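# Run machining cell work order and sort the part

## Task

Acting as the cell operator after an unchecked shift change, complete the work order and place the good part in the good tray. A part that fails goes to the rework tray if further machining can fix it, otherwise to the scrap tray. At the end, machine and gauge must both be idle with no alarm standing, the machine doors must be shut, and no loose item may remain inside the machine.

## Robot and tools

Robot: two Doosan arms with Robotiq 140 grippers, left_arm and right_arm. left_arm has rigid fingers. right_arm's fingers can fold at a hinge: grip parts only with the outer quarter of the pads (near the tips), and avoid pushing fingertips into surfaces unless fully closed, or the next grip may fail.

Frame: one scene frame for all positions. Origin at table-top height midway between the arms; +z up, +x out over the table, left_arm on the +y side. The machine stands toward -x, behind the bases. Calibrated bases: left_arm (-0.055, +0.587, 0) m, right_arm (+0.002, -0.625, 0) m, each turned slightly about z. end_effector_position is the point between closed pads, in metres; fingertips reach about 33 mm past it (9 mm when wide open). The gripper's fingers point along its own +z and close along its y.

execute_actions: argument actions, a list holding one action (empty list just reports), plus optional cameras (names from cam_high, cam_low, cam_machine, cam_left_wrist, cam_right_wrist; [] for none). An action may hold rows, steps, until, and device keys machine and gauge. rows: up to 15 rows, each one control step of 1/30 s. Every row is a single flat list of 18 numbers, each in [-1, 1], covering both arms: left_arm first (6 joint values, then gripper position, force_limit, speed), then right_arm in the same 9-number order. Joint values are scaled offsets, not poses: they count from the Joint targets shown when the call begins (not from the previous row), so resending an offset moves further. Scale: 1.0 equals 1.553 rad for waist and shoulder, 2.33 rad for elbow, 2.913 rad for forearm roll, wrist pitch, wrist roll. Joint order: waist, shoulder, elbow, forearm roll, wrist pitch, wrist roll. Elbow range is -2.792 to 2.792 rad; the others -6.283 to 6.283. Gripper numbers are absolute commands: position +1 is 140 mm open, about -0.8 pads touch, -1 closes until blocked; force_limit -1 to +1 (about 14 N to 58 N at slow close); speed -1 to +1 (about 30 to 250 mm/s; faster closes grip harder). To keep a gripper unchanged, resend its previous three numbers. steps: 1 to 450, default 15; after the last row the arms keep heading to that row's target. until: ends early when device conditions hold, e.g. {"machine": {"queue": ["!=", "running"]}} or {"all": {"status": "ended"}}; numbers need a comparison such as ">=".

move: target is one 18-number row or a list of up to 15 rows, same layout, with every row's joint offsets counted from the same starting Joint targets. speed: rad/s of the joint travelling farthest, 0.01 to 3.92, default 0.5 (far too fast for touching). blend: corner rounding in rad. stop_force: 10 to 80 N, one value for both arms; the arm halts when push against its motion grows that much; use a low speed with it and omit it when backing off a contact. zero (with stop_force) resets the force baseline; blocking=false returns early (then use wait or stop before new rows or moves).

wait: seconds 0 to 10. stop: brakes a running move. zoom_image: camera plus region [x0, y0, x1, y1] in pixels, at most 504 by 504. show_instructions: shows the reference pages, including the work order. read_manual: licence text only. finished_scene: scene number 1 or 2; ends the scene irreversibly.

Results: Joint positions, velocities, targets (rad, rad/s) per arm; end-effector pose and velocities; object_status (0 moving, 1 blocked opening, 2 blocked closing = holding, 3 reached/pads met); position_measured in counts (3 open, 230 pads met); joint torques, external torques, flange force. Lines to watch: "joint sent to its limit", "joint command not followed" (clearance check between arms), and for moves a "move:" line such as done, off_target, held, fault.

Machine (lengths in mm; machine coordinates are zero or negative): keys door (shut/open), vise (clamp/open), page (work_offsets, tools, program, measuring, position), register plus value (-9999 to 9999) with write, cycle_start, reset, feed_hold, home, probe, tool_set, tool_change, air_blast, stop. A list of up to 8 objects runs in order. cycle_start needs doors shut, vise clamped, table at load place, a stored program number in program, no alarm. Doors stay bolted during a cycle and until the spindle stops and head is up. Watch state, alarm, entry, door_state, vise_state, cycles_done, queue, load_peak and the page line.

Gauge: clamp (open/shut) pushes a part on the rests against fence and stop; measure (needs clamp shut and nest all_down) takes about 12 s with the part untouched; readings no_1 to no_20 in mm are compared with the inspection sheet; blast clears the fixture only when empty; stop aborts.

Avoid: dropping or releasing moving parts, knocking anything off the table or out of the work area, arm-to-arm contact or gripping the other arm's fingers, pressing past a firm contact (arms are stiff; 144 N or joint torque limits cause a 10 s stop), long stretched or loaded holds (motor heat), and heavy off-centre loads twisting the gripper. Leave nothing loose in the machine and end with doors shut.

Each tool is called as a command line: name --argument value for each argument, lists and objects as JSON in quotes; but a table of rows of numbers goes row by row, as --pt "numbers of a row", without its own name.

Reference images:

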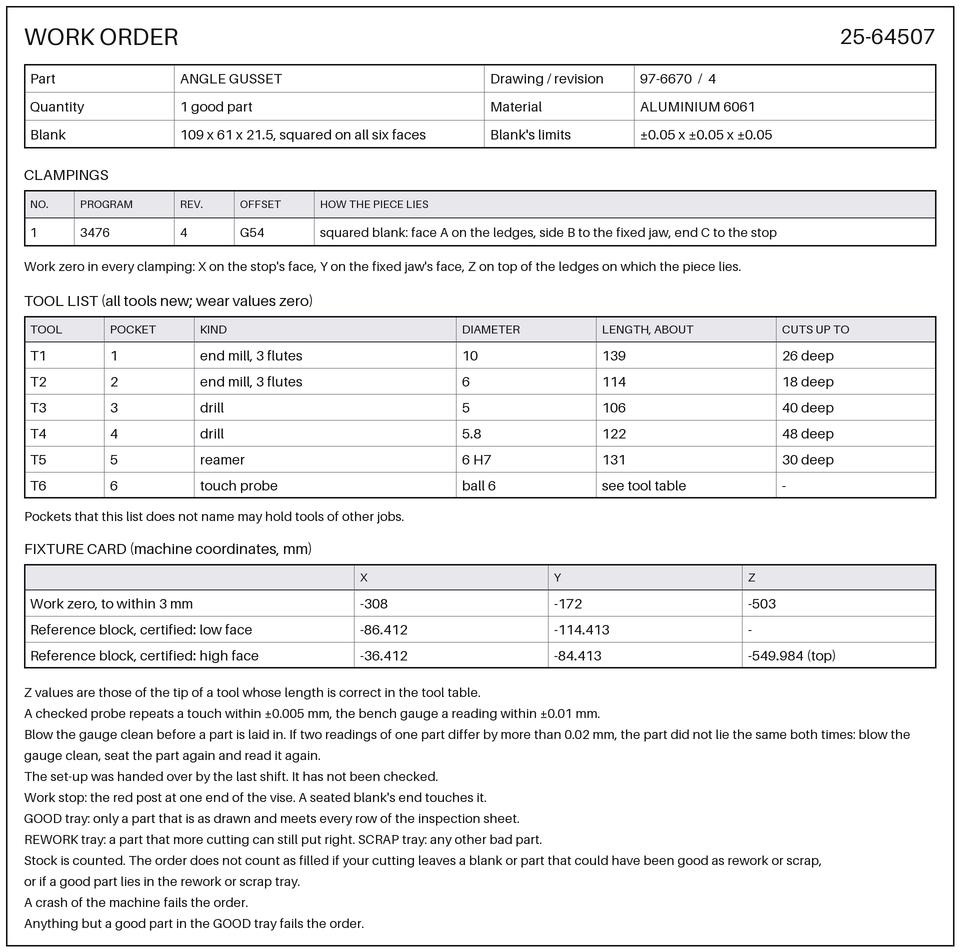

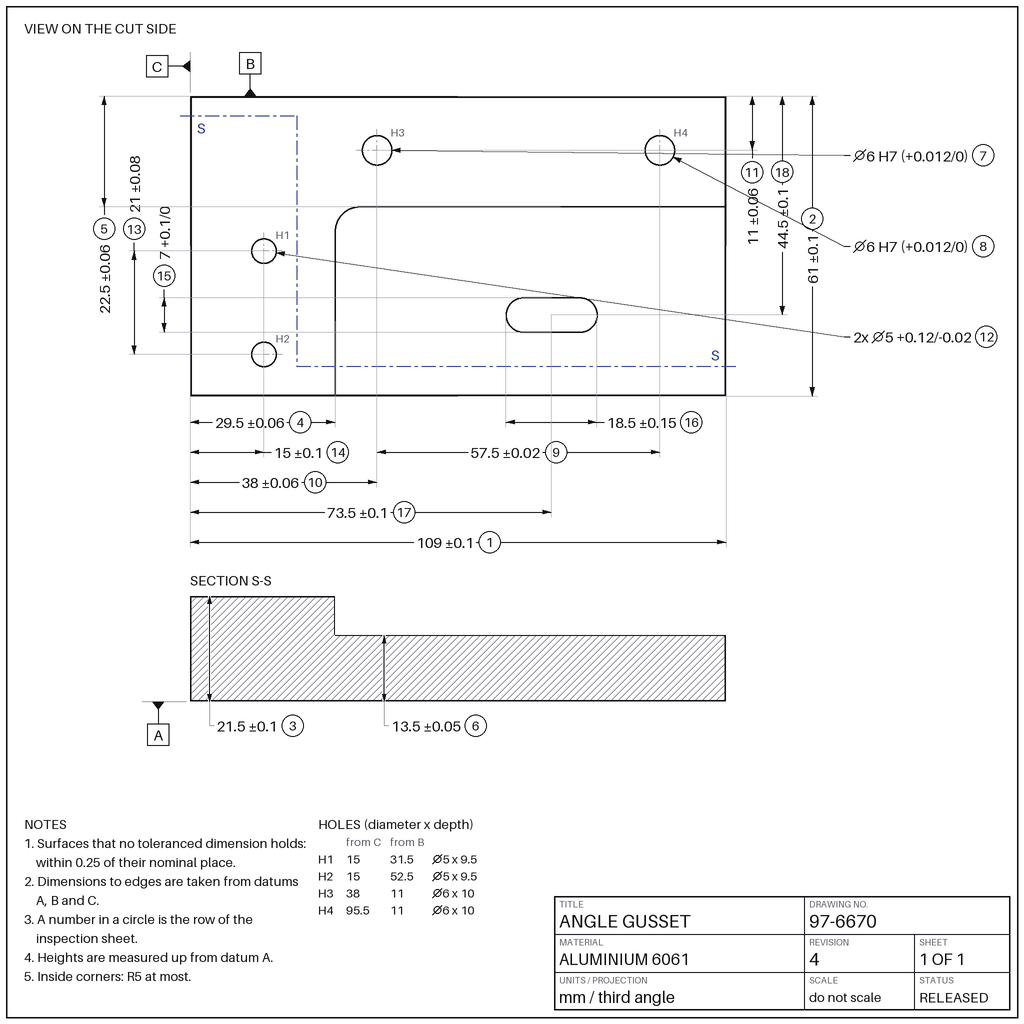

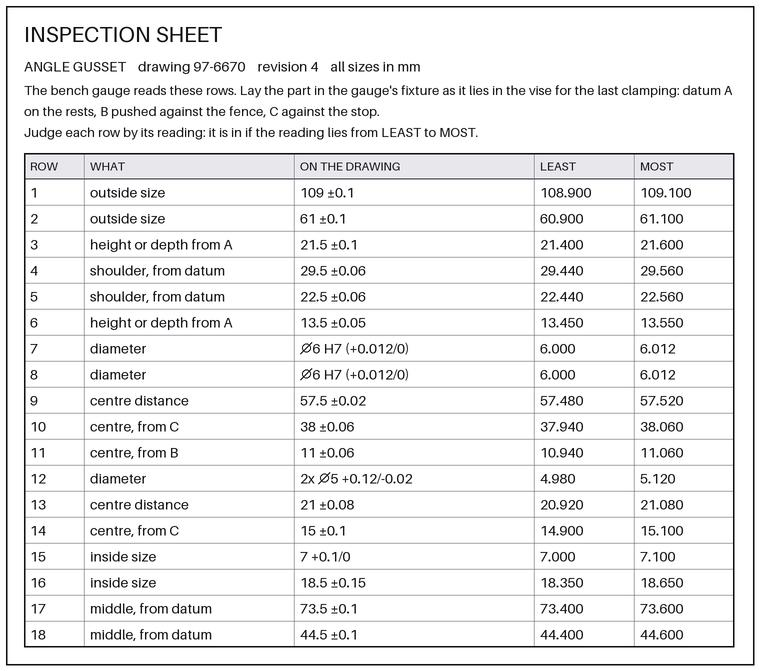

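## Session

execute_actions --actions '[]'

Scene clock: 0.00 s.
left_arm: end_effector_position=(+0.3827, +0.5716, +0.3691) position_measured=3 object_status=3 end_effector_quat_wxyz=(-0.033, +0.999, +0.005, +0.019) | right_arm: end_effector_position=(+0.4378, -0.5767, +0.3692) position_measured=3 object_status=3 end_effector_quat_wxyz=(+0.000, -0.025, +1.000, +0.000)
Joint positions: left_arm=[-0.195 -0.211 1.886 0.073 1.442 1.383] | right_arm=[-3.002 0.193 -1.87 0 -1.464 1.711]
Joint velocities: within noise
Joint torques (N m): no reading
External joint torques (N m): no reading
Flange force (N): no reading
Joint targets: left_arm=[-0.195 -0.211 1.886 0.073 1.442 1.383] | right_arm=[-3.002 0.193 -1.870 0.000 -1.464 1.711]
Tool commands: left_gripper/position=+1.0 left_gripper/force_limit=+1.0 left_gripper/speed=+1.0 right_gripper/position=+1.0 right_gripper/force_limit=+1.0 right_gripper/speed=+1.0
machine.work_offsets: g54_x=-308.497 g54_y=-172.500 g54_z=-502.803 g55_x=+0.000 g55_y=+0.000 g55_z=+0.000 g56_x=+0.000 g56_y=+0.000 g56_z=+0.000
machine: state=idle door_state=shut vise_state=closed_empty cycle_status=done cycles_done=0 table_x_mm=0 spindle_rpm=0 page=work_offsets entry=no_entry entries=0 queue=idle queue_left=0
gauge: nest=all_up blocks=free clamp_state=open readings=0

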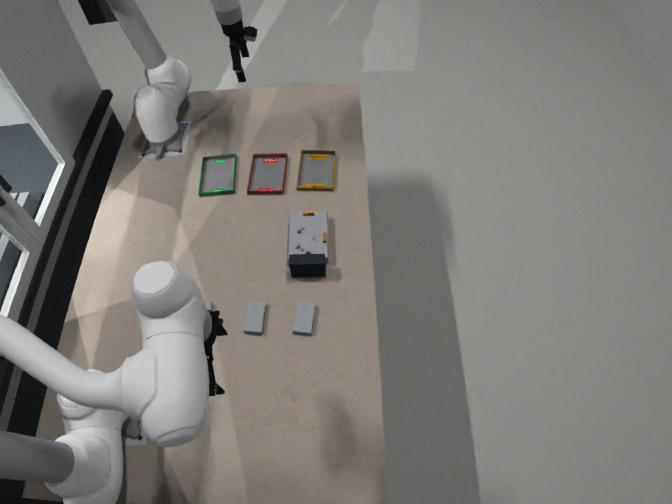

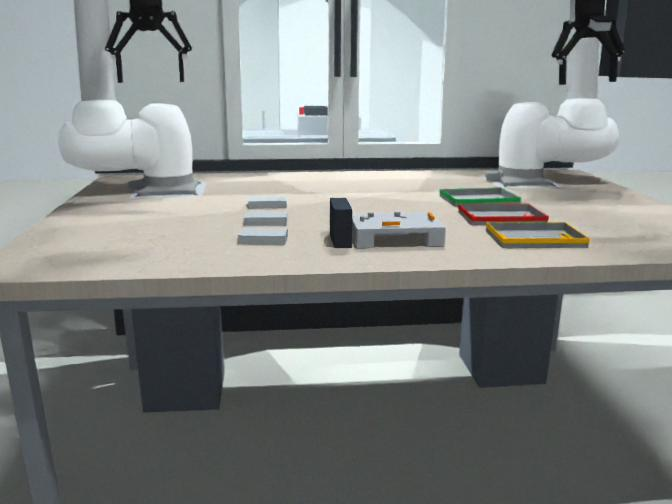

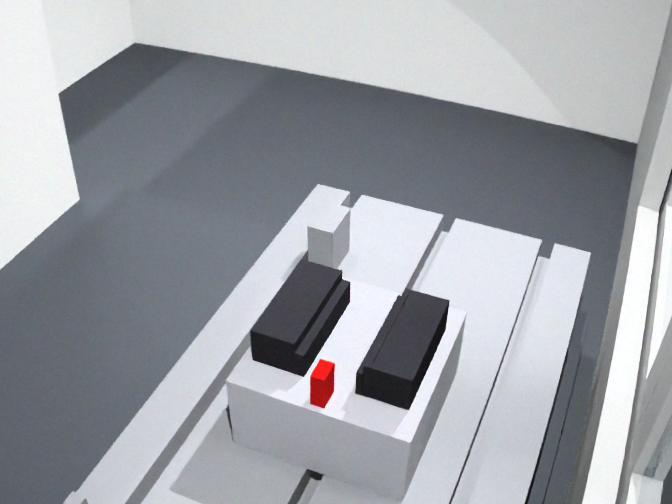

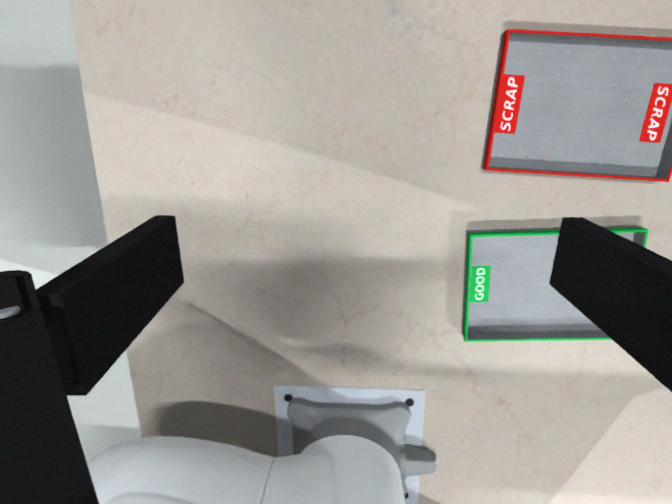

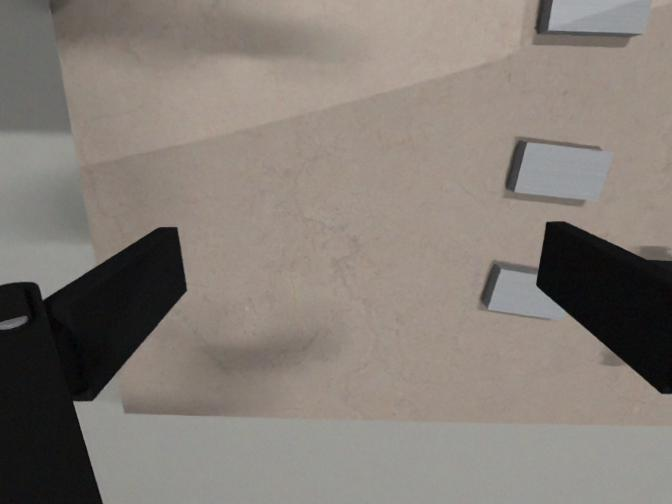

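zoom_image --camera "cam_high" --region '[180, 130, 400, 350]'

zoom_image --camera "cam_machine" --region '[200, 170, 504, 474]'

zoom_image --camera "cam_low" --region '[220, 150, 620, 270]'

Scaled by 2.291 from the camera's 672x504 image, which has a finer 960x720 frame.

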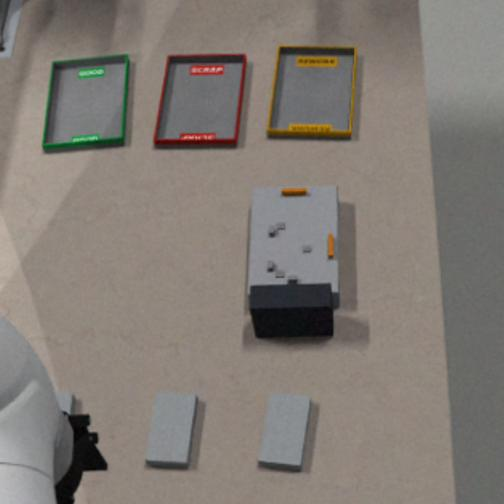

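Scaled by 1.658 from the camera's 672x504 image, which has a finer 960x720 frame.

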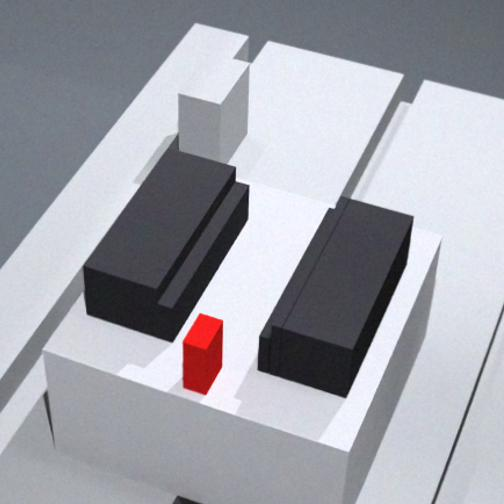

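Scaled by 1.260 from the camera's 672x504 image, which has a finer 960x720 frame.

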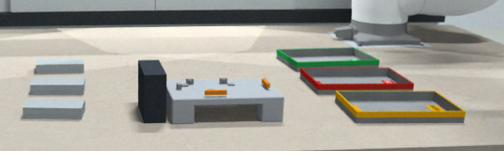

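execute_actions --actions '[{"machine": {"page": "tools"}, "steps": 2}]' --cameras '[]'

execute_actions --actions '[{"machine": {"page": "program"}, "steps": 2}]' --cameras '[]'

execute_actions --actions '[{"machine": {"page": "measuring"}, "steps": 2}]' --cameras '[]'

execute_actions --actions '[{"machine": {"page": "position"}, "steps": 2}]' --cameras '[]'

Scene clock: 2.20 s.
left_arm: end_effector_position=(+0.3827, +0.5716, +0.3691) position_measured=3 object_status=3 end_effector_quat_wxyz=(-0.033, +0.999, +0.005, +0.019) | right_arm: end_effector_position=(+0.4378, -0.5767, +0.3692) position_measured=3 object_status=3 end_effector_quat_wxyz=(+0.000, -0.025, +1.000, +0.000)
Joint positions: left_arm=[-0.195 -0.211 1.886 0.073 1.442 1.383] | right_arm=[-3.002 0.193 -1.87 0 -1.464 1.711]
Joint velocities: within noise
Joint torques (N m): left_arm=[-2.43 -19.62 -39.84 4.93 -0.15 0.11] | right_arm=[-0.62 19.92 40.43 -3.81 0.05 0.06]
External joint torques (N m): left_arm=[2.47 -0.46 -1.78 -0.47 0.04 -0.12] | right_arm=[0.7 1.59 1.09 -0.44 -0.1 -0.06]
Flange force (N): left_arm=[2.6 -5.5 -2.6] | right_arm=[1.5 1.4 -2.3]
Joint targets: left_arm=[-0.195 -0.211 1.886 0.073 1.442 1.383] | right_arm=[-3.002 0.193 -1.870 0.000 -1.464 1.711]
Tool commands: left_gripper/position=+1.0 left_gripper/force_limit=+1.0 left_gripper/speed=+1.0 right_gripper/position=+1.0 right_gripper/force_limit=+1.0 right_gripper/speed=+1.0
machine.tools: t1_length=+139.050 t1_length_wear=+0.000 t1_diameter=+9.993 t1_diameter_wear=+0.000 t1_pocket=+1.000 t2_length=+113.595 t2_length_wear=+0.000 t2_diameter=+5.995 t2_diameter_wear=+0.000 t2_pocket=+2.000 t3_length=+105.914 t3_length_wear=+0.000 t3_diameter=+5.000 t3_diameter_wear=+0.000 t3_pocket=+3.000 t4_length=+122.132 t4_length_wear=+0.000 t4_diameter=+5.800 t4_diameter_wear=+0.000 t4_pocket=+4.000 t5_length=+130.557 t5_length_wear=+0.000 t5_diameter=+6.004 t5_diameter_wear=+0.000 t5_pocket=+5.000 t6_length=+166.388 t6_length_wear=+0.000 t6_diameter=+6.000 t6_diameter_wear=+0.000 t6_pocket=+6.000
machine: state=idle door_state=shut vise_state=closed_empty cycle_status=done cycles_done=0 table_x_mm=0 spindle_rpm=0 page=tools entry=no_entry entries=0 queue=done queue_left=0
gauge: nest=all_up blocks=free clamp_state=open readings=0
No camera images: "cameras" was empty.

Scene clock: 2.47 s.
left_arm: end_effector_position=(+0.3827, +0.5716, +0.3691) position_measured=3 object_status=3 end_effector_quat_wxyz=(-0.033, +0.999, +0.005, +0.019) | right_arm: end_effector_position=(+0.4378, -0.5767, +0.3692) position_measured=3 object_status=3 end_effector_quat_wxyz=(+0.000, -0.025, +1.000, +0.000)
Joint positions: left_arm=[-0.195 -0.211 1.886 0.073 1.442 1.383] | right_arm=[-3.002 0.193 -1.87 0 -1.464 1.711]
Joint velocities: within noise
Joint torques (N m): left_arm=[-2.17 -19.39 -39.86 4.9 -0.17 0.08] | right_arm=[-0.7 20.09 40.45 -3.85 0.04 0.03]
External joint torques (N m): left_arm=[2.16 -0.63 -1.74 -0.45 0.05 -0.08] | right_arm=[0.73 1.62 1.12 -0.42 -0.09 -0.03]
Flange force (N): left_arm=[2.2 -4.9 -2.7] | right_arm=[1.5 1.5 -2.3]
Joint targets: left_arm=[-0.195 -0.211 1.886 0.073 1.442 1.383] | right_arm=[-3.002 0.193 -1.870 0.000 -1.464 1.711]
Tool commands: left_gripper/position=+1.0 left_gripper/force_limit=+1.0 left_gripper/speed=+1.0 right_gripper/position=+1.0 right_gripper/force_limit=+1.0 right_gripper/speed=+1.0
machine.program: program=+3476 tool_call=+1 tool_in_spindle=+0 program_revision=+4 program_offset=+54 load_peak=+0 stored1_number=+1753 stored1_revision=+2 stored2_number=+3476 stored2_revision=+4 stored3_number=+3932 stored3_revision=+6 stored4_number=+0 stored4_revision=+0 cycles=+0
machine: state=idle door_state=shut vise_state=closed_empty cycle_status=done cycles_done=0 table_x_mm=0 spindle_rpm=0 page=program entry=no_entry entries=0 queue=done queue_left=0
gauge: nest=all_up blocks=free clamp_state=open readings=0
No camera images: "cameras" was empty.

Scene clock: 2.73 s.
left_arm: end_effector_position=(+0.3827, +0.5716, +0.3691) position_measured=3 object_status=3 end_effector_quat_wxyz=(-0.033, +0.999, +0.005, +0.019) | right_arm: end_effector_position=(+0.4378, -0.5767, +0.3692) position_measured=3 object_status=3 end_effector_quat_wxyz=(+0.000, -0.025, +1.000, +0.000)
Joint positions: left_arm=[-0.195 -0.211 1.886 0.073 1.442 1.383] | right_arm=[-3.002 0.193 -1.87 0 -1.464 1.711]
Joint velocities: within noise
Joint torques (N m): left_arm=[-2.21 -19.73 -39.85 4.95 -0.15 0.05] | right_arm=[-0.71 20.51 40.65 -3.84 0 0.11]
External joint torques (N m): left_arm=[2.24 -0.4 -1.83 -0.49 0.02 -0.06] | right_arm=[0.75 1.4 1.01 -0.43 -0.05 -0.11]
Flange force (N): left_arm=[2.7 -5.1 -2.7] | right_arm=[1.2 1.4 -2.0]
Joint targets: left_arm=[-0.195 -0.211 1.886 0.073 1.442 1.383] | right_arm=[-3.002 0.193 -1.870 0.000 -1.464 1.711]
Tool commands: left_gripper/position=+1.0 left_gripper/force_limit=+1.0 left_gripper/speed=+1.0 right_gripper/position=+1.0 right_gripper/force_limit=+1.0 right_gripper/speed=+1.0
machine.measuring: probe_x=+0.000 probe_y=+0.000 probe_z=+0.000 probe_move_x=+0.000 probe_move_y=+0.000 probe_move_z=+0.000 probe_radius=+2.990 probe_off_x=+0.000 probe_off_y=+0.000 setter_z=-520.000 probe_touched=+0 probe_found_x=+0.000 probe_found_y=+0.000 probe_found_z=+0.000 set_length=+0.000 set_diameter=+0.000
machine: state=idle door_state=shut vise_state=closed_empty cycle_status=done cycles_done=0 table_x_mm=0 spindle_rpm=0 page=measuring entry=no_entry entries=0 queue=done queue_left=0
gauge: nest=all_up blocks=free clamp_state=open readings=0
No camera images: "cameras" was empty.

Scene clock: 3.00 s.
left_arm: end_effector_position=(+0.3827, +0.5716, +0.3691) position_measured=3 object_status=3 end_effector_quat_wxyz=(-0.033, +0.999, +0.005, +0.019) | right_arm: end_effector_position=(+0.4378, -0.5767, +0.3692) position_measured=3 object_status=3 end_effector_quat_wxyz=(+0.000, -0.025, +1.000, +0.000)
Joint positions: left_arm=[-0.195 -0.211 1.886 0.073 1.442 1.383] | right_arm=[-3.002 0.193 -1.87 0 -1.464 1.711]
Joint velocities: within noise
Joint torques (N m): left_arm=[-2.06 -19.69 -39.6 4.92 -0.2 0.09] | right_arm=[-0.37 20.79 40.41 -3.82 0.01 0.03]
External joint torques (N m): left_arm=[2.07 -0.46 -1.97 -0.47 0.09 -0.1] | right_arm=[0.33 1.37 1.33 -0.46 -0.07 -0.03]
Flange force (N): left_arm=[2.7 -4.6 -3.1] | right_arm=[0.7 0.7 -2.6]
Joint targets: left_arm=[-0.195 -0.211 1.886 0.073 1.442 1.383] | right_arm=[-3.002 0.193 -1.870 0.000 -1.464 1.711]
Tool commands: left_gripper/position=+1.0 left_gripper/force_limit=+1.0 left_gripper/speed=+1.0 right_gripper/position=+1.0 right_gripper/force_limit=+1.0 right_gripper/speed=+1.0
machine.position: pos_x=-164.000 pos_y=-3.000 pos_z=+0.000
machine: state=idle door_state=shut vise_state=closed_empty cycle_status=done cycles_done=0 table_x_mm=0 spindle_rpm=0 page=position entry=no_entry entries=0 queue=done queue_left=0
gauge: nest=all_up blocks=free clamp_state=open readings=0
No camera images: "cameras" was empty.

execute_actions --actions '[{"machine": [{"register": "tool_call", "value": 6, "write": true}, {"tool_change": true}, {"tool_set": true, "page": "measuring"}, {"air_blast": true}], "steps": 450, "until": {"machine": {"queue": ["!=", "running"]}}}]' --cameras '["cam_machine"]'

Scene clock: 18.47 s.
left_arm: end_effector_position=(+0.3827, +0.5716, +0.3691) position_measured=3 object_status=3 end_effector_quat_wxyz=(-0.033, +0.999, +0.005, +0.019) | right_arm: end_effector_position=(+0.4378, -0.5767, +0.3692) position_measured=3 object_status=3 end_effector_quat_wxyz=(+0.000, -0.025, +1.000, +0.000)
Joint positions: left_arm=[-0.195 -0.211 1.886 0.073 1.442 1.383] | right_arm=[-3.002 0.193 -1.87 0 -1.464 1.711]
Joint velocities: within noise
Joint torques (N m): left_arm=[-2.85 -19.4 -39.79 4.93 -0.1 0.11] | right_arm=[-0.79 20.58 40.38 -3.88 0 -0.02]
External joint torques (N m): left_arm=[2.9 -0.62 -1.83 -0.47 -0.02 -0.11] | right_arm=[0.81 1.36 1.29 -0.39 -0.05 0.02]
Flange force (N): left_arm=[2.6 -6.5 -2.6] | right_arm=[0.9 1.8 -2.5]
Joint targets: left_arm=[-0.195 -0.211 1.886 0.073 1.442 1.383] | right_arm=[-3.002 0.193 -1.870 0.000 -1.464 1.711]
Tool commands: left_gripper/position=+1.0 left_gripper/force_limit=+1.0 left_gripper/speed=+1.0 right_gripper/position=+1.0 right_gripper/force_limit=+1.0 right_gripper/speed=+1.0
machine.measuring: probe_x=+0.000 probe_y=+0.000 probe_z=+0.000 probe_move_x=+0.000 probe_move_y=+0.000 probe_move_z=+0.000 probe_radius=+2.990 probe_off_x=+0.000 probe_off_y=+0.000 setter_z=-520.000 probe_touched=+0 probe_found_x=+0.000 probe_found_y=+0.000 probe_found_z=+0.000 set_length=+0.000 set_diameter=+0.000
machine: state=busy door_state=shut vise_state=closed_empty cycle_status=moving cycles_done=0 table_x_mm=325 spindle_rpm=0 page=measuring entries=3 queue=running queue_left=1
gauge: nest=all_up blocks=free clamp_state=open readings=0
Images, in order (width x height): cam_machine 672x504.

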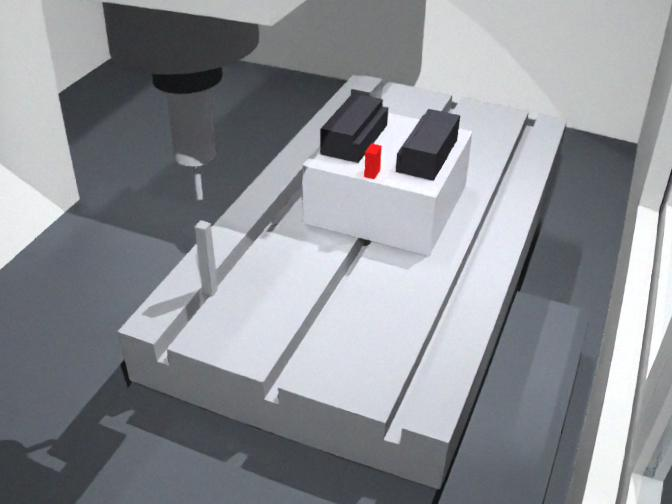

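execute_actions --actions '[{"steps": 450, "until": {"machine": {"queue": ["!=", "running"]}}}]' --cameras '["cam_machine"]'

Scene clock: 29.40 s.
left_arm: end_effector_position=(+0.3827, +0.5716, +0.3691) position_measured=3 object_status=3 end_effector_quat_wxyz=(-0.033, +0.999, +0.005, +0.019) | right_arm: end_effector_position=(+0.4378, -0.5767, +0.3692) position_measured=3 object_status=3 end_effector_quat_wxyz=(+0.000, -0.025, +1.000, +0.000)
Joint positions: left_arm=[-0.195 -0.211 1.886 0.073 1.442 1.383] | right_arm=[-3.002 0.193 -1.87 0 -1.464 1.711]
Joint velocities: within noise
Joint torques (N m): left_arm=[-2.3 -19.12 -39.83 4.91 -0.12 0.12] | right_arm=[-0.52 20.67 40.58 -3.85 0.12 0.02]
External joint torques (N m): left_arm=[2.3 -0.91 -1.74 -0.46 0 -0.12] | right_arm=[0.6 0.92 1.02 -0.41 -0.17 -0.02]
Flange force (N): left_arm=[1.7 -5.2 -2.7] | right_arm=[0.4 1.3 -2.2]
Joint targets: left_arm=[-0.195 -0.211 1.886 0.073 1.442 1.383] | right_arm=[-3.002 0.193 -1.870 0.000 -1.464 1.711]
Tool commands: left_gripper/position=+1.0 left_gripper/force_limit=+1.0 left_gripper/speed=+1.0 right_gripper/position=+1.0 right_gripper/force_limit=+1.0 right_gripper/speed=+1.0
machine.measuring: probe_x=+0.000 probe_y=+0.000 probe_z=+0.000 probe_move_x=+0.000 probe_move_y=+0.000 probe_move_z=+0.000 probe_radius=+2.990 probe_off_x=+0.000 probe_off_y=+0.000 setter_z=-520.000 probe_touched=+0 probe_found_x=+0.000 probe_found_y=+0.000 probe_found_z=+0.000 set_length=+166.392 set_diameter=+6.001
machine: state=idle door_state=shut vise_state=closed_empty cycle_status=done cycles_done=0 table_x_mm=0 spindle_rpm=0 page=measuring entries=4 queue=done queue_left=0
gauge: nest=all_up blocks=free clamp_state=open readings=0
Images, in order (width x height): cam_machine 672x504.

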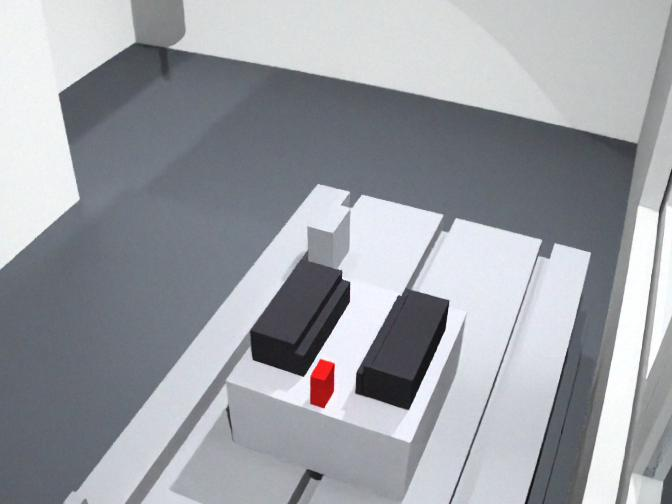

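execute_actions --actions '[{"machine": [{"register": "probe_x", "value": -61.4, "write": true}, {"register": "probe_y", "value": -99.4, "write": true}, {"register": "probe_z", "value": -540, "write": true}, {"register": "probe_move_z", "value": -15, "write": true, "probe": true}], "steps": 450, "until": {"machine": {"queue": ["!=", "running"]}}}]' --cameras '["cam_machine"]'

Scene clock: 38.37 s.
left_arm: end_effector_position=(+0.3827, +0.5716, +0.3691) position_measured=3 object_status=3 end_effector_quat_wxyz=(-0.033, +0.999, +0.005, +0.019) | right_arm: end_effector_position=(+0.4378, -0.5767, +0.3692) position_measured=3 object_status=3 end_effector_quat_wxyz=(+0.000, -0.025, +1.000, +0.000)
Joint positions: left_arm=[-0.195 -0.211 1.886 0.073 1.442 1.383] | right_arm=[-3.002 0.193 -1.87 0 -1.464 1.711]
Joint velocities: within noise
Joint torques (N m): left_arm=[-2.89 -19.46 -39.84 4.9 -0.07 0.09] | right_arm=[-0.19 20.63 40.75 -3.77 0.03 -0.02]
External joint torques (N m): left_arm=[2.92 -0.71 -1.74 -0.46 -0.04 -0.09] | right_arm=[0.24 1.19 0.93 -0.5 -0.08 0.02]
Flange force (N): left_arm=[2.4 -6.6 -2.4] | right_arm=[0.9 0.5 -1.9]
Joint targets: left_arm=[-0.195 -0.211 1.886 0.073 1.442 1.383] | right_arm=[-3.002 0.193 -1.870 0.000 -1.464 1.711]
Tool commands: left_gripper/position=+1.0 left_gripper/force_limit=+1.0 left_gripper/speed=+1.0 right_gripper/position=+1.0 right_gripper/force_limit=+1.0 right_gripper/speed=+1.0
machine.measuring: probe_x=-61.400 probe_y=-99.400 probe_z=-540.000 probe_move_x=+0.000 probe_move_y=+0.000 probe_move_z=-15.000 probe_radius=+2.990 probe_off_x=+0.000 probe_off_y=+0.000 setter_z=-520.000 probe_touched=+1 probe_found_x=-61.400 probe_found_y=-99.400 probe_found_z=-549.985 set_length=+166.392 set_diameter=+6.001
machine: state=idle door_state=shut vise_state=closed_empty cycle_status=done cycles_done=0 table_x_mm=0 spindle_rpm=0 page=measuring entries=9 queue=done queue_left=0
gauge: nest=all_up blocks=free clamp_state=open readings=0
Images, in order (width x height): cam_machine 672x504.

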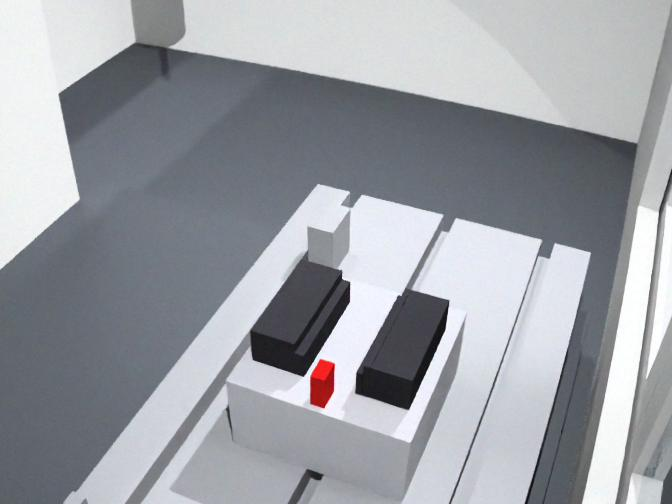

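execute_actions --actions '[{"machine": [{"register": "probe_x", "value": -98, "write": true}, {"register": "probe_z", "value": -558, "write": true}, {"register": "probe_move_z", "value": 0, "write": true}, {"register": "probe_move_x", "value": 16, "write": true, "probe": true}], "steps": 450, "until": {"machine": {"queue": ["!=", "running"]}}}]' --cameras '[]'

execute_actions --actions '[{"machine": [{"register": "probe_x", "value": -25, "write": true}, {"register": "probe_move_x", "value": -16, "write": true, "probe": true}], "steps": 450, "until": {"machine": {"queue": ["!=", "running"]}}}]' --cameras '[]'

execute_actions --actions '[{"machine": [{"register": "probe_x", "value": -61.4, "write": true}, {"register": "probe_y", "value": -126, "write": true}, {"register": "probe_move_x", "value": 0, "write": true}, {"register": "probe_move_y", "value": 16, "write": true, "probe": true}], "steps": 450, "until": {"machine": {"queue": ["!=", "running"]}}}]' --cameras '[]'

execute_actions --actions '[{"machine": [{"register": "probe_y", "value": -73, "write": true}, {"register": "probe_move_y", "value": -16, "write": true, "probe": true}], "steps": 450, "until": {"machine": {"queue": ["!=", "running"]}}}]' --cameras '[]'

Scene clock: 47.63 s.
left_arm: end_effector_position=(+0.3827, +0.5716, +0.3691) position_measured=3 object_status=3 end_effector_quat_wxyz=(-0.033, +0.999, +0.005, +0.019) | right_arm: end_effector_position=(+0.4378, -0.5767, +0.3692) position_measured=3 object_status=3 end_effector_quat_wxyz=(+0.000, -0.025, +1.000, +0.000)
Joint positions: left_arm=[-0.195 -0.211 1.886 0.073 1.442 1.383] | right_arm=[-3.002 0.193 -1.87 0 -1.464 1.711]
Joint velocities: within noise
Joint torques (N m): left_arm=[-2.38 -19.29 -39.84 4.86 -0.15 0.09] | right_arm=[-0.57 20.89 40.57 -3.83 0.02 0.02]
External joint torques (N m): left_arm=[2.37 -0.7 -1.75 -0.41 0.03 -0.09] | right_arm=[0.6 0.91 1.06 -0.43 -0.07 -0.02]
Flange force (N): left_arm=[2.1 -5.4 -2.7] | right_arm=[0.4 1.3 -2.0]
Joint targets: left_arm=[-0.195 -0.211 1.886 0.073 1.442 1.383] | right_arm=[-3.002 0.193 -1.870 0.000 -1.464 1.711]
Tool commands: left_gripper/position=+1.0 left_gripper/force_limit=+1.0 left_gripper/speed=+1.0 right_gripper/position=+1.0 right_gripper/force_limit=+1.0 right_gripper/speed=+1.0
machine.measuring: probe_x=-98.000 probe_y=-99.400 probe_z=-558.000 probe_move_x=+16.000 probe_move_y=+0.000 probe_move_z=+0.000 probe_radius=+2.990 probe_off_x=+0.000 probe_off_y=+0.000 setter_z=-520.000 probe_touched=+1 probe_found_x=-86.412 probe_found_y=-99.400 probe_found_z=-558.000 set_length=+166.392 set_diameter=+6.001
machine: state=idle door_state=shut vise_state=closed_empty cycle_status=done cycles_done=0 table_x_mm=0 spindle_rpm=0 page=measuring entries=14 queue=done queue_left=0
gauge: nest=all_up blocks=free clamp_state=open readings=0
No camera images: "cameras" was empty.

Scene clock: 56.07 s.
left_arm: end_effector_position=(+0.3827, +0.5716, +0.3691) position_measured=3 object_status=3 end_effector_quat_wxyz=(-0.033, +0.999, +0.005, +0.019) | right_arm: end_effector_position=(+0.4378, -0.5767, +0.3692) position_measured=3 object_status=3 end_effector_quat_wxyz=(+0.000, -0.025, +1.000, +0.000)
Joint positions: left_arm=[-0.195 -0.211 1.886 0.073 1.442 1.383] | right_arm=[-3.002 0.193 -1.87 0 -1.464 1.711]
Joint velocities: within noise
Joint torques (N m): left_arm=[-2.46 -19.64 -39.86 4.92 -0.18 0.05] | right_arm=[-0.09 20.38 40.34 -3.86 -0.06 0.02]
External joint torques (N m): left_arm=[2.5 -0.43 -1.71 -0.47 0.06 -0.05] | right_arm=[0.19 0.99 1.16 -0.4 0.02 -0.02]
Flange force (N): left_arm=[2.6 -5.7 -2.6] | right_arm=[0.2 0.4 -2.1]
Joint targets: left_arm=[-0.195 -0.211 1.886 0.073 1.442 1.383] | right_arm=[-3.002 0.193 -1.870 0.000 -1.464 1.711]
Tool commands: left_gripper/position=+1.0 left_gripper/force_limit=+1.0 left_gripper/speed=+1.0 right_gripper/position=+1.0 right_gripper/force_limit=+1.0 right_gripper/speed=+1.0
machine.measuring: probe_x=-25.000 probe_y=-99.400 probe_z=-558.000 probe_move_x=-16.000 probe_move_y=+0.000 probe_move_z=+0.000 probe_radius=+2.990 probe_off_x=+0.000 probe_off_y=+0.000 setter_z=-520.000 probe_touched=+1 probe_found_x=-36.414 probe_found_y=-99.400 probe_found_z=-558.000 set_length=+166.392 set_diameter=+6.001
machine: state=idle door_state=shut vise_state=closed_empty cycle_status=done cycles_done=0 table_x_mm=0 spindle_rpm=0 page=measuring entries=17 queue=done queue_left=0
gauge: nest=all_up blocks=free clamp_state=open readings=0
No camera images: "cameras" was empty.

Scene clock: 64.87 s.
left_arm: end_effector_position=(+0.3827, +0.5716, +0.3691) position_measured=3 object_status=3 end_effector_quat_wxyz=(-0.033, +0.999, +0.005, +0.019) | right_arm: end_effector_position=(+0.4378, -0.5767, +0.3692) position_measured=3 object_status=3 end_effector_quat_wxyz=(+0.000, -0.025, +1.000, +0.000)
Joint positions: left_arm=[-0.195 -0.211 1.886 0.073 1.442 1.383] | right_arm=[-3.002 0.193 -1.87 0 -1.464 1.711]
Joint velocities: within noise
Joint torques (N m): left_arm=[-2.16 -19.66 -39.91 4.88 -0.1 0.14] | right_arm=[-0.54 20.37 40.48 -3.79 -0.01 0.04]
External joint torques (N m): left_arm=[2.18 -0.39 -1.72 -0.43 -0.03 -0.15] | right_arm=[0.52 1.82 1.22 -0.48 -0.05 -0.04]
Flange force (N): left_arm=[2.5 -4.7 -2.5] | right_arm=[1.6 1.0 -2.4]
Joint targets: left_arm=[-0.195 -0.211 1.886 0.073 1.442 1.383] | right_arm=[-3.002 0.193 -1.870 0.000 -1.464 1.711]
Tool commands: left_gripper/position=+1.0 left_gripper/force_limit=+1.0 left_gripper/speed=+1.0 right_gripper/position=+1.0 right_gripper/force_limit=+1.0 right_gripper/speed=+1.0
machine.measuring: probe_x=-61.400 probe_y=-126.000 probe_z=-558.000 probe_move_x=+0.000 probe_move_y=+16.000 probe_move_z=+0.000 probe_radius=+2.990 probe_off_x=+0.000 probe_off_y=+0.000 setter_z=-520.000 probe_touched=+1 probe_found_x=-61.400 probe_found_y=-114.412 probe_found_z=-558.000 set_length=+166.392 set_diameter=+6.001
machine: state=idle door_state=shut vise_state=closed_empty cycle_status=done cycles_done=0 table_x_mm=0 spindle_rpm=0 page=measuring entries=22 queue=done queue_left=0
gauge: nest=all_up blocks=free clamp_state=open readings=0
No camera images: "cameras" was empty.

Scene clock: 73.07 s.
left_arm: end_effector_position=(+0.3827, +0.5716, +0.3691) position_measured=3 object_status=3 end_effector_quat_wxyz=(-0.033, +0.999, +0.005, +0.019) | right_arm: end_effector_position=(+0.4378, -0.5767, +0.3692) position_measured=3 object_status=3 end_effector_quat_wxyz=(+0.000, -0.025, +1.000, +0.000)
Joint positions: left_arm=[-0.195 -0.211 1.886 0.073 1.442 1.383] | right_arm=[-3.002 0.193 -1.87 0 -1.464 1.711]
Joint velocities: within noise
Joint torques (N m): left_arm=[-2.4 -19.61 -39.8 4.93 -0.12 0.15] | right_arm=[-1.04 20.35 40.27 -3.8 0.03 0.03]
External joint torques (N m): left_arm=[2.44 -0.56 -1.8 -0.48 0.01 -0.15] | right_arm=[1.1 1.33 1.32 -0.47 -0.08 -0.03]
Flange force (N): left_arm=[2.5 -5.4 -2.6] | right_arm=[0.9 2.4 -2.6]
Joint targets: left_arm=[-0.195 -0.211 1.886 0.073 1.442 1.383] | right_arm=[-3.002 0.193 -1.870 0.000 -1.464 1.711]
Tool commands: left_gripper/position=+1.0 left_gripper/force_limit=+1.0 left_gripper/speed=+1.0 right_gripper/position=+1.0 right_gripper/force_limit=+1.0 right_gripper/speed=+1.0
machine.measuring: probe_x=-61.400 probe_y=-73.000 probe_z=-558.000 probe_move_x=+0.000 probe_move_y=-16.000 probe_move_z=+0.000 probe_radius=+2.990 probe_off_x=+0.000 probe_off_y=+0.000 setter_z=-520.000 probe_touched=+1 probe_found_x=-61.400 probe_found_y=-84.413 probe_found_z=-558.000 set_length=+166.392 set_diameter=+6.001
machine: state=idle door_state=shut vise_state=closed_empty cycle_status=done cycles_done=0 table_x_mm=0 spindle_rpm=0 page=measuring entries=25 queue=done queue_left=0
gauge: nest=all_up blocks=free clamp_state=open readings=0
No camera images: "cameras" was empty.

execute_actions --actions '[{"machine": [{"register": "probe_x", "value": -258, "write": true}, {"register": "probe_y", "value": -200, "write": true}, {"register": "probe_z", "value": -499, "write": true}, {"register": "probe_move_x", "value": 0, "write": true}, {"register": "probe_move_z", "value": 0, "write": true}, {"register": "probe_move_y", "value": 33, "write": true, "probe": true}], "steps": 450, "until": {"machine": {"queue": ["!=", "running"]}}}]' --cameras '["cam_machine"]'

Scene clock: 85.47 s.
left_arm: end_effector_position=(+0.3827, +0.5716, +0.3691) position_measured=3 object_status=3 end_effector_quat_wxyz=(-0.033, +0.999, +0.005, +0.019) | right_arm: end_effector_position=(+0.4378, -0.5767, +0.3692) position_measured=3 object_status=3 end_effector_quat_wxyz=(+0.000, -0.025, +1.000, +0.000)
Joint positions: left_arm=[-0.195 -0.211 1.886 0.073 1.442 1.383] | right_arm=[-3.002 0.193 -1.87 0 -1.464 1.711]
Joint velocities: within noise
Joint torques (N m): left_arm=[-2.21 -19.57 -39.73 4.96 -0.12 0.1] | right_arm=[-0.68 20.15 40.37 -3.85 0.05 0.01]
External joint torques (N m): left_arm=[2.21 -0.39 -1.85 -0.51 0 -0.1] | right_arm=[0.73 1.55 1.27 -0.42 -0.1 -0.01]
Flange force (N): left_arm=[2.7 -4.9 -2.7] | right_arm=[1.2 1.6 -2.6]
Joint targets: left_arm=[-0.195 -0.211 1.886 0.073 1.442 1.383] | right_arm=[-3.002 0.193 -1.870 0.000 -1.464 1.711]
Tool commands: left_gripper/position=+1.0 left_gripper/force_limit=+1.0 left_gripper/speed=+1.0 right_gripper/position=+1.0 right_gripper/force_limit=+1.0 right_gripper/speed=+1.0
machine.measuring: probe_x=-258.000 probe_y=-200.000 probe_z=-499.000 probe_move_x=+0.000 probe_move_y=+33.000 probe_move_z=+0.000 probe_radius=+2.990 probe_off_x=+0.000 probe_off_y=+0.000 setter_z=-520.000 probe_touched=+1 probe_found_x=-258.000 probe_found_y=-172.499 probe_found_z=-499.000 set_length=+166.392 set_diameter=+6.001
machine: state=idle door_state=shut vise_state=closed_empty cycle_status=done cycles_done=0 table_x_mm=0 spindle_rpm=0 page=measuring entries=32 queue=done queue_left=0
gauge: nest=all_up blocks=free clamp_state=open readings=0
Images, in order (width x height): cam_machine 672x504.

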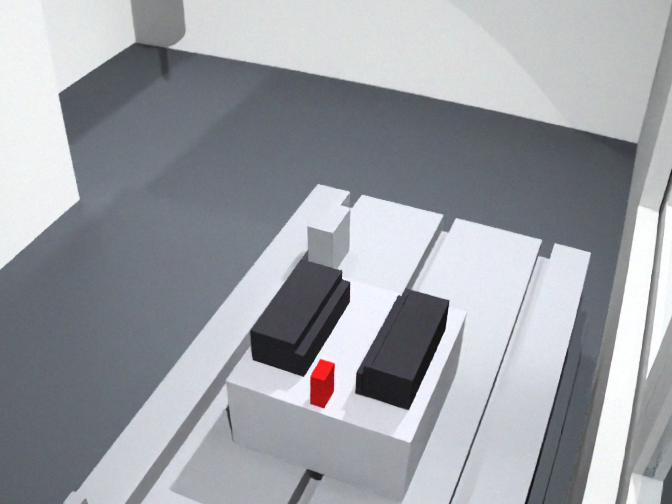

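execute_actions --actions '[{"machine": [{"register": "probe_y", "value": -176, "write": true}, {"register": "probe_z", "value": -492, "write": true}, {"register": "probe_move_y", "value": 0, "write": true}, {"register": "probe_move_z", "value": -16, "write": true, "probe": true}], "steps": 450, "until": {"machine": {"queue": ["!=", "running"]}}}]' --cameras '[]'

execute_actions --actions '[{"machine": [{"register": "probe_x", "value": -208, "write": true, "probe": true}], "steps": 450, "until": {"machine": {"queue": ["!=", "running"]}}}]' --cameras '[]'

execute_actions --actions '[{"machine": [{"register": "probe_x", "value": -295, "write": true}, {"register": "probe_y", "value": -202, "write": true}, {"register": "probe_z", "value": -496, "write": true}, {"register": "probe_move_z", "value": 0, "write": true}, {"register": "probe_move_x", "value": -16, "write": true, "probe": true}], "steps": 450, "until": {"machine": {"queue": ["!=", "running"]}}}]' --cameras '[]'

Scene clock: 94.30 s.
left_arm: end_effector_position=(+0.3827, +0.5716, +0.3691) position_measured=3 object_status=3 end_effector_quat_wxyz=(-0.033, +0.999, +0.005, +0.019) | right_arm: end_effector_position=(+0.4378, -0.5767, +0.3692) position_measured=3 object_status=3 end_effector_quat_wxyz=(+0.000, -0.025, +1.000, +0.000)
Joint positions: left_arm=[-0.195 -0.211 1.886 0.073 1.442 1.383] | right_arm=[-3.002 0.193 -1.87 0 -1.464 1.711]
Joint velocities: within noise
Joint torques (N m): left_arm=[-2.32 -19.54 -39.9 4.97 -0.17 0.05] | right_arm=[-0.72 20.13 40.52 -3.83 -0.05 0.04]
External joint torques (N m): left_arm=[2.28 -0.48 -1.67 -0.51 0.05 -0.05] | right_arm=[0.7 1.86 1.09 -0.43 0 -0.04]
Flange force (N): left_arm=[2.4 -5.2 -2.5] | right_arm=[1.9 1.4 -2.1]
Joint targets: left_arm=[-0.195 -0.211 1.886 0.073 1.442 1.383] | right_arm=[-3.002 0.193 -1.870 0.000 -1.464 1.711]
Tool commands: left_gripper/position=+1.0 left_gripper/force_limit=+1.0 left_gripper/speed=+1.0 right_gripper/position=+1.0 right_gripper/force_limit=+1.0 right_gripper/speed=+1.0
machine.measuring: probe_x=-258.000 probe_y=-176.000 probe_z=-492.000 probe_move_x=+0.000 probe_move_y=+0.000 probe_move_z=-16.000 probe_radius=+2.990 probe_off_x=+0.000 probe_off_y=+0.000 setter_z=-520.000 probe_touched=+1 probe_found_x=-258.000 probe_found_y=-176.000 probe_found_z=-502.802 set_length=+166.392 set_diameter=+6.001
machine: state=idle door_state=shut vise_state=closed_empty cycle_status=done cycles_done=0 table_x_mm=0 spindle_rpm=0 page=measuring entries=37 queue=done queue_left=0
gauge: nest=all_up blocks=free clamp_state=open readings=0
No camera images: "cameras" was empty.

Scene clock: 101.90 s.
left_arm: end_effector_position=(+0.3827, +0.5716, +0.3691) position_measured=3 object_status=3 end_effector_quat_wxyz=(-0.033, +0.999, +0.005, +0.019) | right_arm: end_effector_position=(+0.4378, -0.5767, +0.3692) position_measured=3 object_status=3 end_effector_quat_wxyz=(+0.000, -0.025, +1.000, +0.000)
Joint positions: left_arm=[-0.195 -0.211 1.886 0.073 1.442 1.383] | right_arm=[-3.002 0.193 -1.87 0 -1.464 1.711]
Joint velocities: within noise
Joint torques (N m): left_arm=[-2.12 -19.88 -40.04 4.97 -0.1 0.09] | right_arm=[-0.7 20.17 40.54 -3.8 0.01 0.07]
External joint torques (N m): left_arm=[2.14 -0.28 -1.57 -0.52 -0.02 -0.1] | right_arm=[0.81 1.32 1.04 -0.46 -0.06 -0.07]
Flange force (N): left_arm=[2.5 -4.8 -2.2] | right_arm=[1.1 1.6 -2.1]
Joint targets: left_arm=[-0.195 -0.211 1.886 0.073 1.442 1.383] | right_arm=[-3.002 0.193 -1.870 0.000 -1.464 1.711]
Tool commands: left_gripper/position=+1.0 left_gripper/force_limit=+1.0 left_gripper/speed=+1.0 right_gripper/position=+1.0 right_gripper/force_limit=+1.0 right_gripper/speed=+1.0
machine.measuring: probe_x=-208.000 probe_y=-176.000 probe_z=-492.000 probe_move_x=+0.000 probe_move_y=+0.000 probe_move_z=-16.000 probe_radius=+2.990 probe_off_x=+0.000 probe_off_y=+0.000 setter_z=-520.000 probe_touched=+1 probe_found_x=-208.000 probe_found_y=-176.000 probe_found_z=-502.801 set_length=+166.392 set_diameter=+6.001
machine: state=idle door_state=shut vise_state=closed_empty cycle_status=done cycles_done=0 table_x_mm=0 spindle_rpm=0 page=measuring entries=39 queue=done queue_left=0
gauge: nest=all_up blocks=free clamp_state=open readings=0
No camera images: "cameras" was empty.

Scene clock: 110.70 s.
left_arm: end_effector_position=(+0.3827, +0.5716, +0.3691) position_measured=3 object_status=3 end_effector_quat_wxyz=(-0.033, +0.999, +0.005, +0.019) | right_arm: end_effector_position=(+0.4378, -0.5767, +0.3692) position_measured=3 object_status=3 end_effector_quat_wxyz=(+0.000, -0.025, +1.000, +0.000)
Joint positions: left_arm=[-0.195 -0.211 1.886 0.073 1.442 1.383] | right_arm=[-3.002 0.193 -1.87 0 -1.464 1.711]
Joint velocities: within noise
Joint torques (N m): left_arm=[-2.18 -19.62 -39.75 4.9 -0.15 0.14] | right_arm=[-0.47 20.69 40.63 -3.89 -0.02 0]
External joint torques (N m): left_arm=[2.16 -0.32 -1.78 -0.47 0.03 -0.14] | right_arm=[0.53 1.04 0.98 -0.37 -0.03 0]
Flange force (N): left_arm=[2.7 -4.7 -2.6] | right_arm=[0.6 1.2 -1.9]
Joint targets: left_arm=[-0.195 -0.211 1.886 0.073 1.442 1.383] | right_arm=[-3.002 0.193 -1.870 0.000 -1.464 1.711]
Tool commands: left_gripper/position=+1.0 left_gripper/force_limit=+1.0 left_gripper/speed=+1.0 right_gripper/position=+1.0 right_gripper/force_limit=+1.0 right_gripper/speed=+1.0
machine.measuring: probe_x=-295.000 probe_y=-202.000 probe_z=-496.000 probe_move_x=-16.000 probe_move_y=+0.000 probe_move_z=+0.000 probe_radius=+2.990 probe_off_x=+0.000 probe_off_y=+0.000 setter_z=-520.000 probe_touched=+1 probe_found_x=-309.097 probe_found_y=-202.000 probe_found_z=-496.000 set_length=+166.392 set_diameter=+6.001
machine: state=idle door_state=shut vise_state=closed_empty cycle_status=done cycles_done=0 table_x_mm=0 spindle_rpm=0 page=measuring entries=45 queue=done queue_left=0
gauge: nest=all_up blocks=free clamp_state=open readings=0
No camera images: "cameras" was empty.

execute_actions --actions '[{"machine": [{"register": "probe_y", "value": -198, "write": true, "probe": true}], "steps": 450, "until": {"machine": {"queue": ["!=", "running"]}}}]' --cameras '[]'

execute_actions --actions '[{"machine": [{"register": "probe_y", "value": -205, "write": true}, {"register": "probe_z", "value": -492, "write": true, "probe": true}], "steps": 450, "until": {"machine": {"queue": ["!=", "running"]}}}]' --cameras '[]'

Scene clock: 119.13 s.
left_arm: end_effector_position=(+0.3827, +0.5716, +0.3691) position_measured=3 object_status=3 end_effector_quat_wxyz=(-0.033, +0.999, +0.005, +0.019) | right_arm: end_effector_position=(+0.4378, -0.5767, +0.3692) position_measured=3 object_status=3 end_effector_quat_wxyz=(+0.000, -0.025, +1.000, +0.000)
Joint positions: left_arm=[-0.195 -0.211 1.886 0.073 1.442 1.383] | right_arm=[-3.002 0.193 -1.87 0 -1.464 1.711]
Joint velocities: within noise
Joint torques (N m): left_arm=[-2.63 -19.85 -39.69 4.96 -0.15 0.06] | right_arm=[-0.33 20.44 40.74 -3.82 -0.01 0.06]
External joint torques (N m): left_arm=[2.59 0.06 -1.76 -0.52 0.03 -0.06] | right_arm=[0.41 1.02 0.76 -0.43 -0.04 -0.06]
Flange force (N): left_arm=[3.5 -5.8 -2.5] | right_arm=[0.8 0.7 -1.5]
Joint targets: left_arm=[-0.195 -0.211 1.886 0.073 1.442 1.383] | right_arm=[-3.002 0.193 -1.870 0.000 -1.464 1.711]
Tool commands: left_gripper/position=+1.0 left_gripper/force_limit=+1.0 left_gripper/speed=+1.0 right_gripper/position=+1.0 right_gripper/force_limit=+1.0 right_gripper/speed=+1.0
machine.measuring: probe_x=-295.000 probe_y=-198.000 probe_z=-496.000 probe_move_x=-16.000 probe_move_y=+0.000 probe_move_z=+0.000 probe_radius=+2.990 probe_off_x=+0.000 probe_off_y=+0.000 setter_z=-520.000 probe_touched=+1 probe_found_x=-309.100 probe_found_y=-198.000 probe_found_z=-496.000 set_length=+166.392 set_diameter=+6.001
machine: state=idle door_state=shut vise_state=closed_empty cycle_status=done cycles_done=0 table_x_mm=0 spindle_rpm=0 page=measuring entries=47 queue=done queue_left=0
gauge: nest=all_up blocks=free clamp_state=open readings=0
No camera images: "cameras" was empty.

Scene clock: 127.37 s.
left_arm: end_effector_position=(+0.3827, +0.5716, +0.3691) position_measured=3 object_status=3 end_effector_quat_wxyz=(-0.033, +0.999, +0.005, +0.019) | right_arm: end_effector_position=(+0.4378, -0.5767, +0.3692) position_measured=3 object_status=3 end_effector_quat_wxyz=(+0.000, -0.025, +1.000, +0.000)
Joint positions: left_arm=[-0.195 -0.211 1.886 0.073 1.442 1.383] | right_arm=[-3.002 0.193 -1.87 0 -1.464 1.711]
Joint velocities: within noise
Joint torques (N m): left_arm=[-2.21 -19.47 -39.87 4.87 -0.17 0.12] | right_arm=[-0.73 20.26 40.48 -3.83 0.02 0.03]
External joint torques (N m): left_arm=[2.23 -0.59 -1.71 -0.42 0.05 -0.12] | right_arm=[0.81 1.21 1.06 -0.43 -0.07 -0.03]
Flange force (N): left_arm=[2.2 -5.0 -2.6] | right_arm=[0.9 1.7 -2.1]
Joint targets: left_arm=[-0.195 -0.211 1.886 0.073 1.442 1.383] | right_arm=[-3.002 0.193 -1.870 0.000 -1.464 1.711]
Tool commands: left_gripper/position=+1.0 left_gripper/force_limit=+1.0 left_gripper/speed=+1.0 right_gripper/position=+1.0 right_gripper/force_limit=+1.0 right_gripper/speed=+1.0
machine.measuring: probe_x=-295.000 probe_y=-205.000 probe_z=-492.000 probe_move_x=-16.000 probe_move_y=+0.000 probe_move_z=+0.000 probe_radius=+2.990 probe_off_x=+0.000 probe_off_y=+0.000 setter_z=-520.000 probe_touched=+0 probe_found_x=+0.000 probe_found_y=+0.000 probe_found_z=+0.000 set_length=+166.392 set_diameter=+6.001
machine: state=alarm door_state=shut vise_state=closed_empty cycle_status=moving cycles_done=0 table_x_mm=131 spindle_rpm=0 page=measuring entries=50 alarm=probe_no_touch queue=dropped queue_left=0
gauge: nest=all_up blocks=free clamp_state=open readings=0
No camera images: "cameras" was empty.

execute_actions --actions '[{"machine": [{"reset": true}, {"home": true, "register": "g54_x", "value": -309.098, "write": true, "page": "work_offsets"}], "steps": 300, "until": {"machine": {"queue": ["!=", "running"]}}}]' --cameras '[]'

Scene clock: 129.30 s.
left_arm: end_effector_position=(+0.3827, +0.5716, +0.3691) position_measured=3 object_status=3 end_effector_quat_wxyz=(-0.033, +0.999, +0.005, +0.019) | right_arm: end_effector_position=(+0.4378, -0.5767, +0.3692) position_measured=3 object_status=3 end_effector_quat_wxyz=(+0.000, -0.025, +1.000, +0.000)
Joint positions: left_arm=[-0.195 -0.211 1.886 0.073 1.442 1.383] | right_arm=[-3.002 0.193 -1.87 0 -1.464 1.711]
Joint velocities: within noise
Joint torques (N m): left_arm=[-2.43 -19.77 -39.92 4.97 -0.15 0.09] | right_arm=[-0.34 20.47 40.48 -3.79 -0.04 0.01]
External joint torques (N m): left_arm=[2.48 -0.44 -1.72 -0.51 0.03 -0.1] | right_arm=[0.35 1.39 1.12 -0.48 -0.02 -0.01]
Flange force (N): left_arm=[2.6 -5.6 -2.5] | right_arm=[1.0 0.7 -2.1]
Joint targets: left_arm=[-0.195 -0.211 1.886 0.073 1.442 1.383] | right_arm=[-3.002 0.193 -1.870 0.000 -1.464 1.711]
Tool commands: left_gripper/position=+1.0 left_gripper/force_limit=+1.0 left_gripper/speed=+1.0 right_gripper/position=+1.0 right_gripper/force_limit=+1.0 right_gripper/speed=+1.0
machine.work_offsets: g54_x=-309.098 g54_y=-172.500 g54_z=-502.803 g55_x=+0.000 g55_y=+0.000 g55_z=+0.000 g56_x=+0.000 g56_y=+0.000 g56_z=+0.000
machine: state=idle door_state=shut vise_state=closed_empty cycle_status=done cycles_done=0 table_x_mm=0 spindle_rpm=0 page=work_offsets entries=53 queue=done queue_left=0
gauge: nest=all_up blocks=free clamp_state=open readings=0
No camera images: "cameras" was empty.


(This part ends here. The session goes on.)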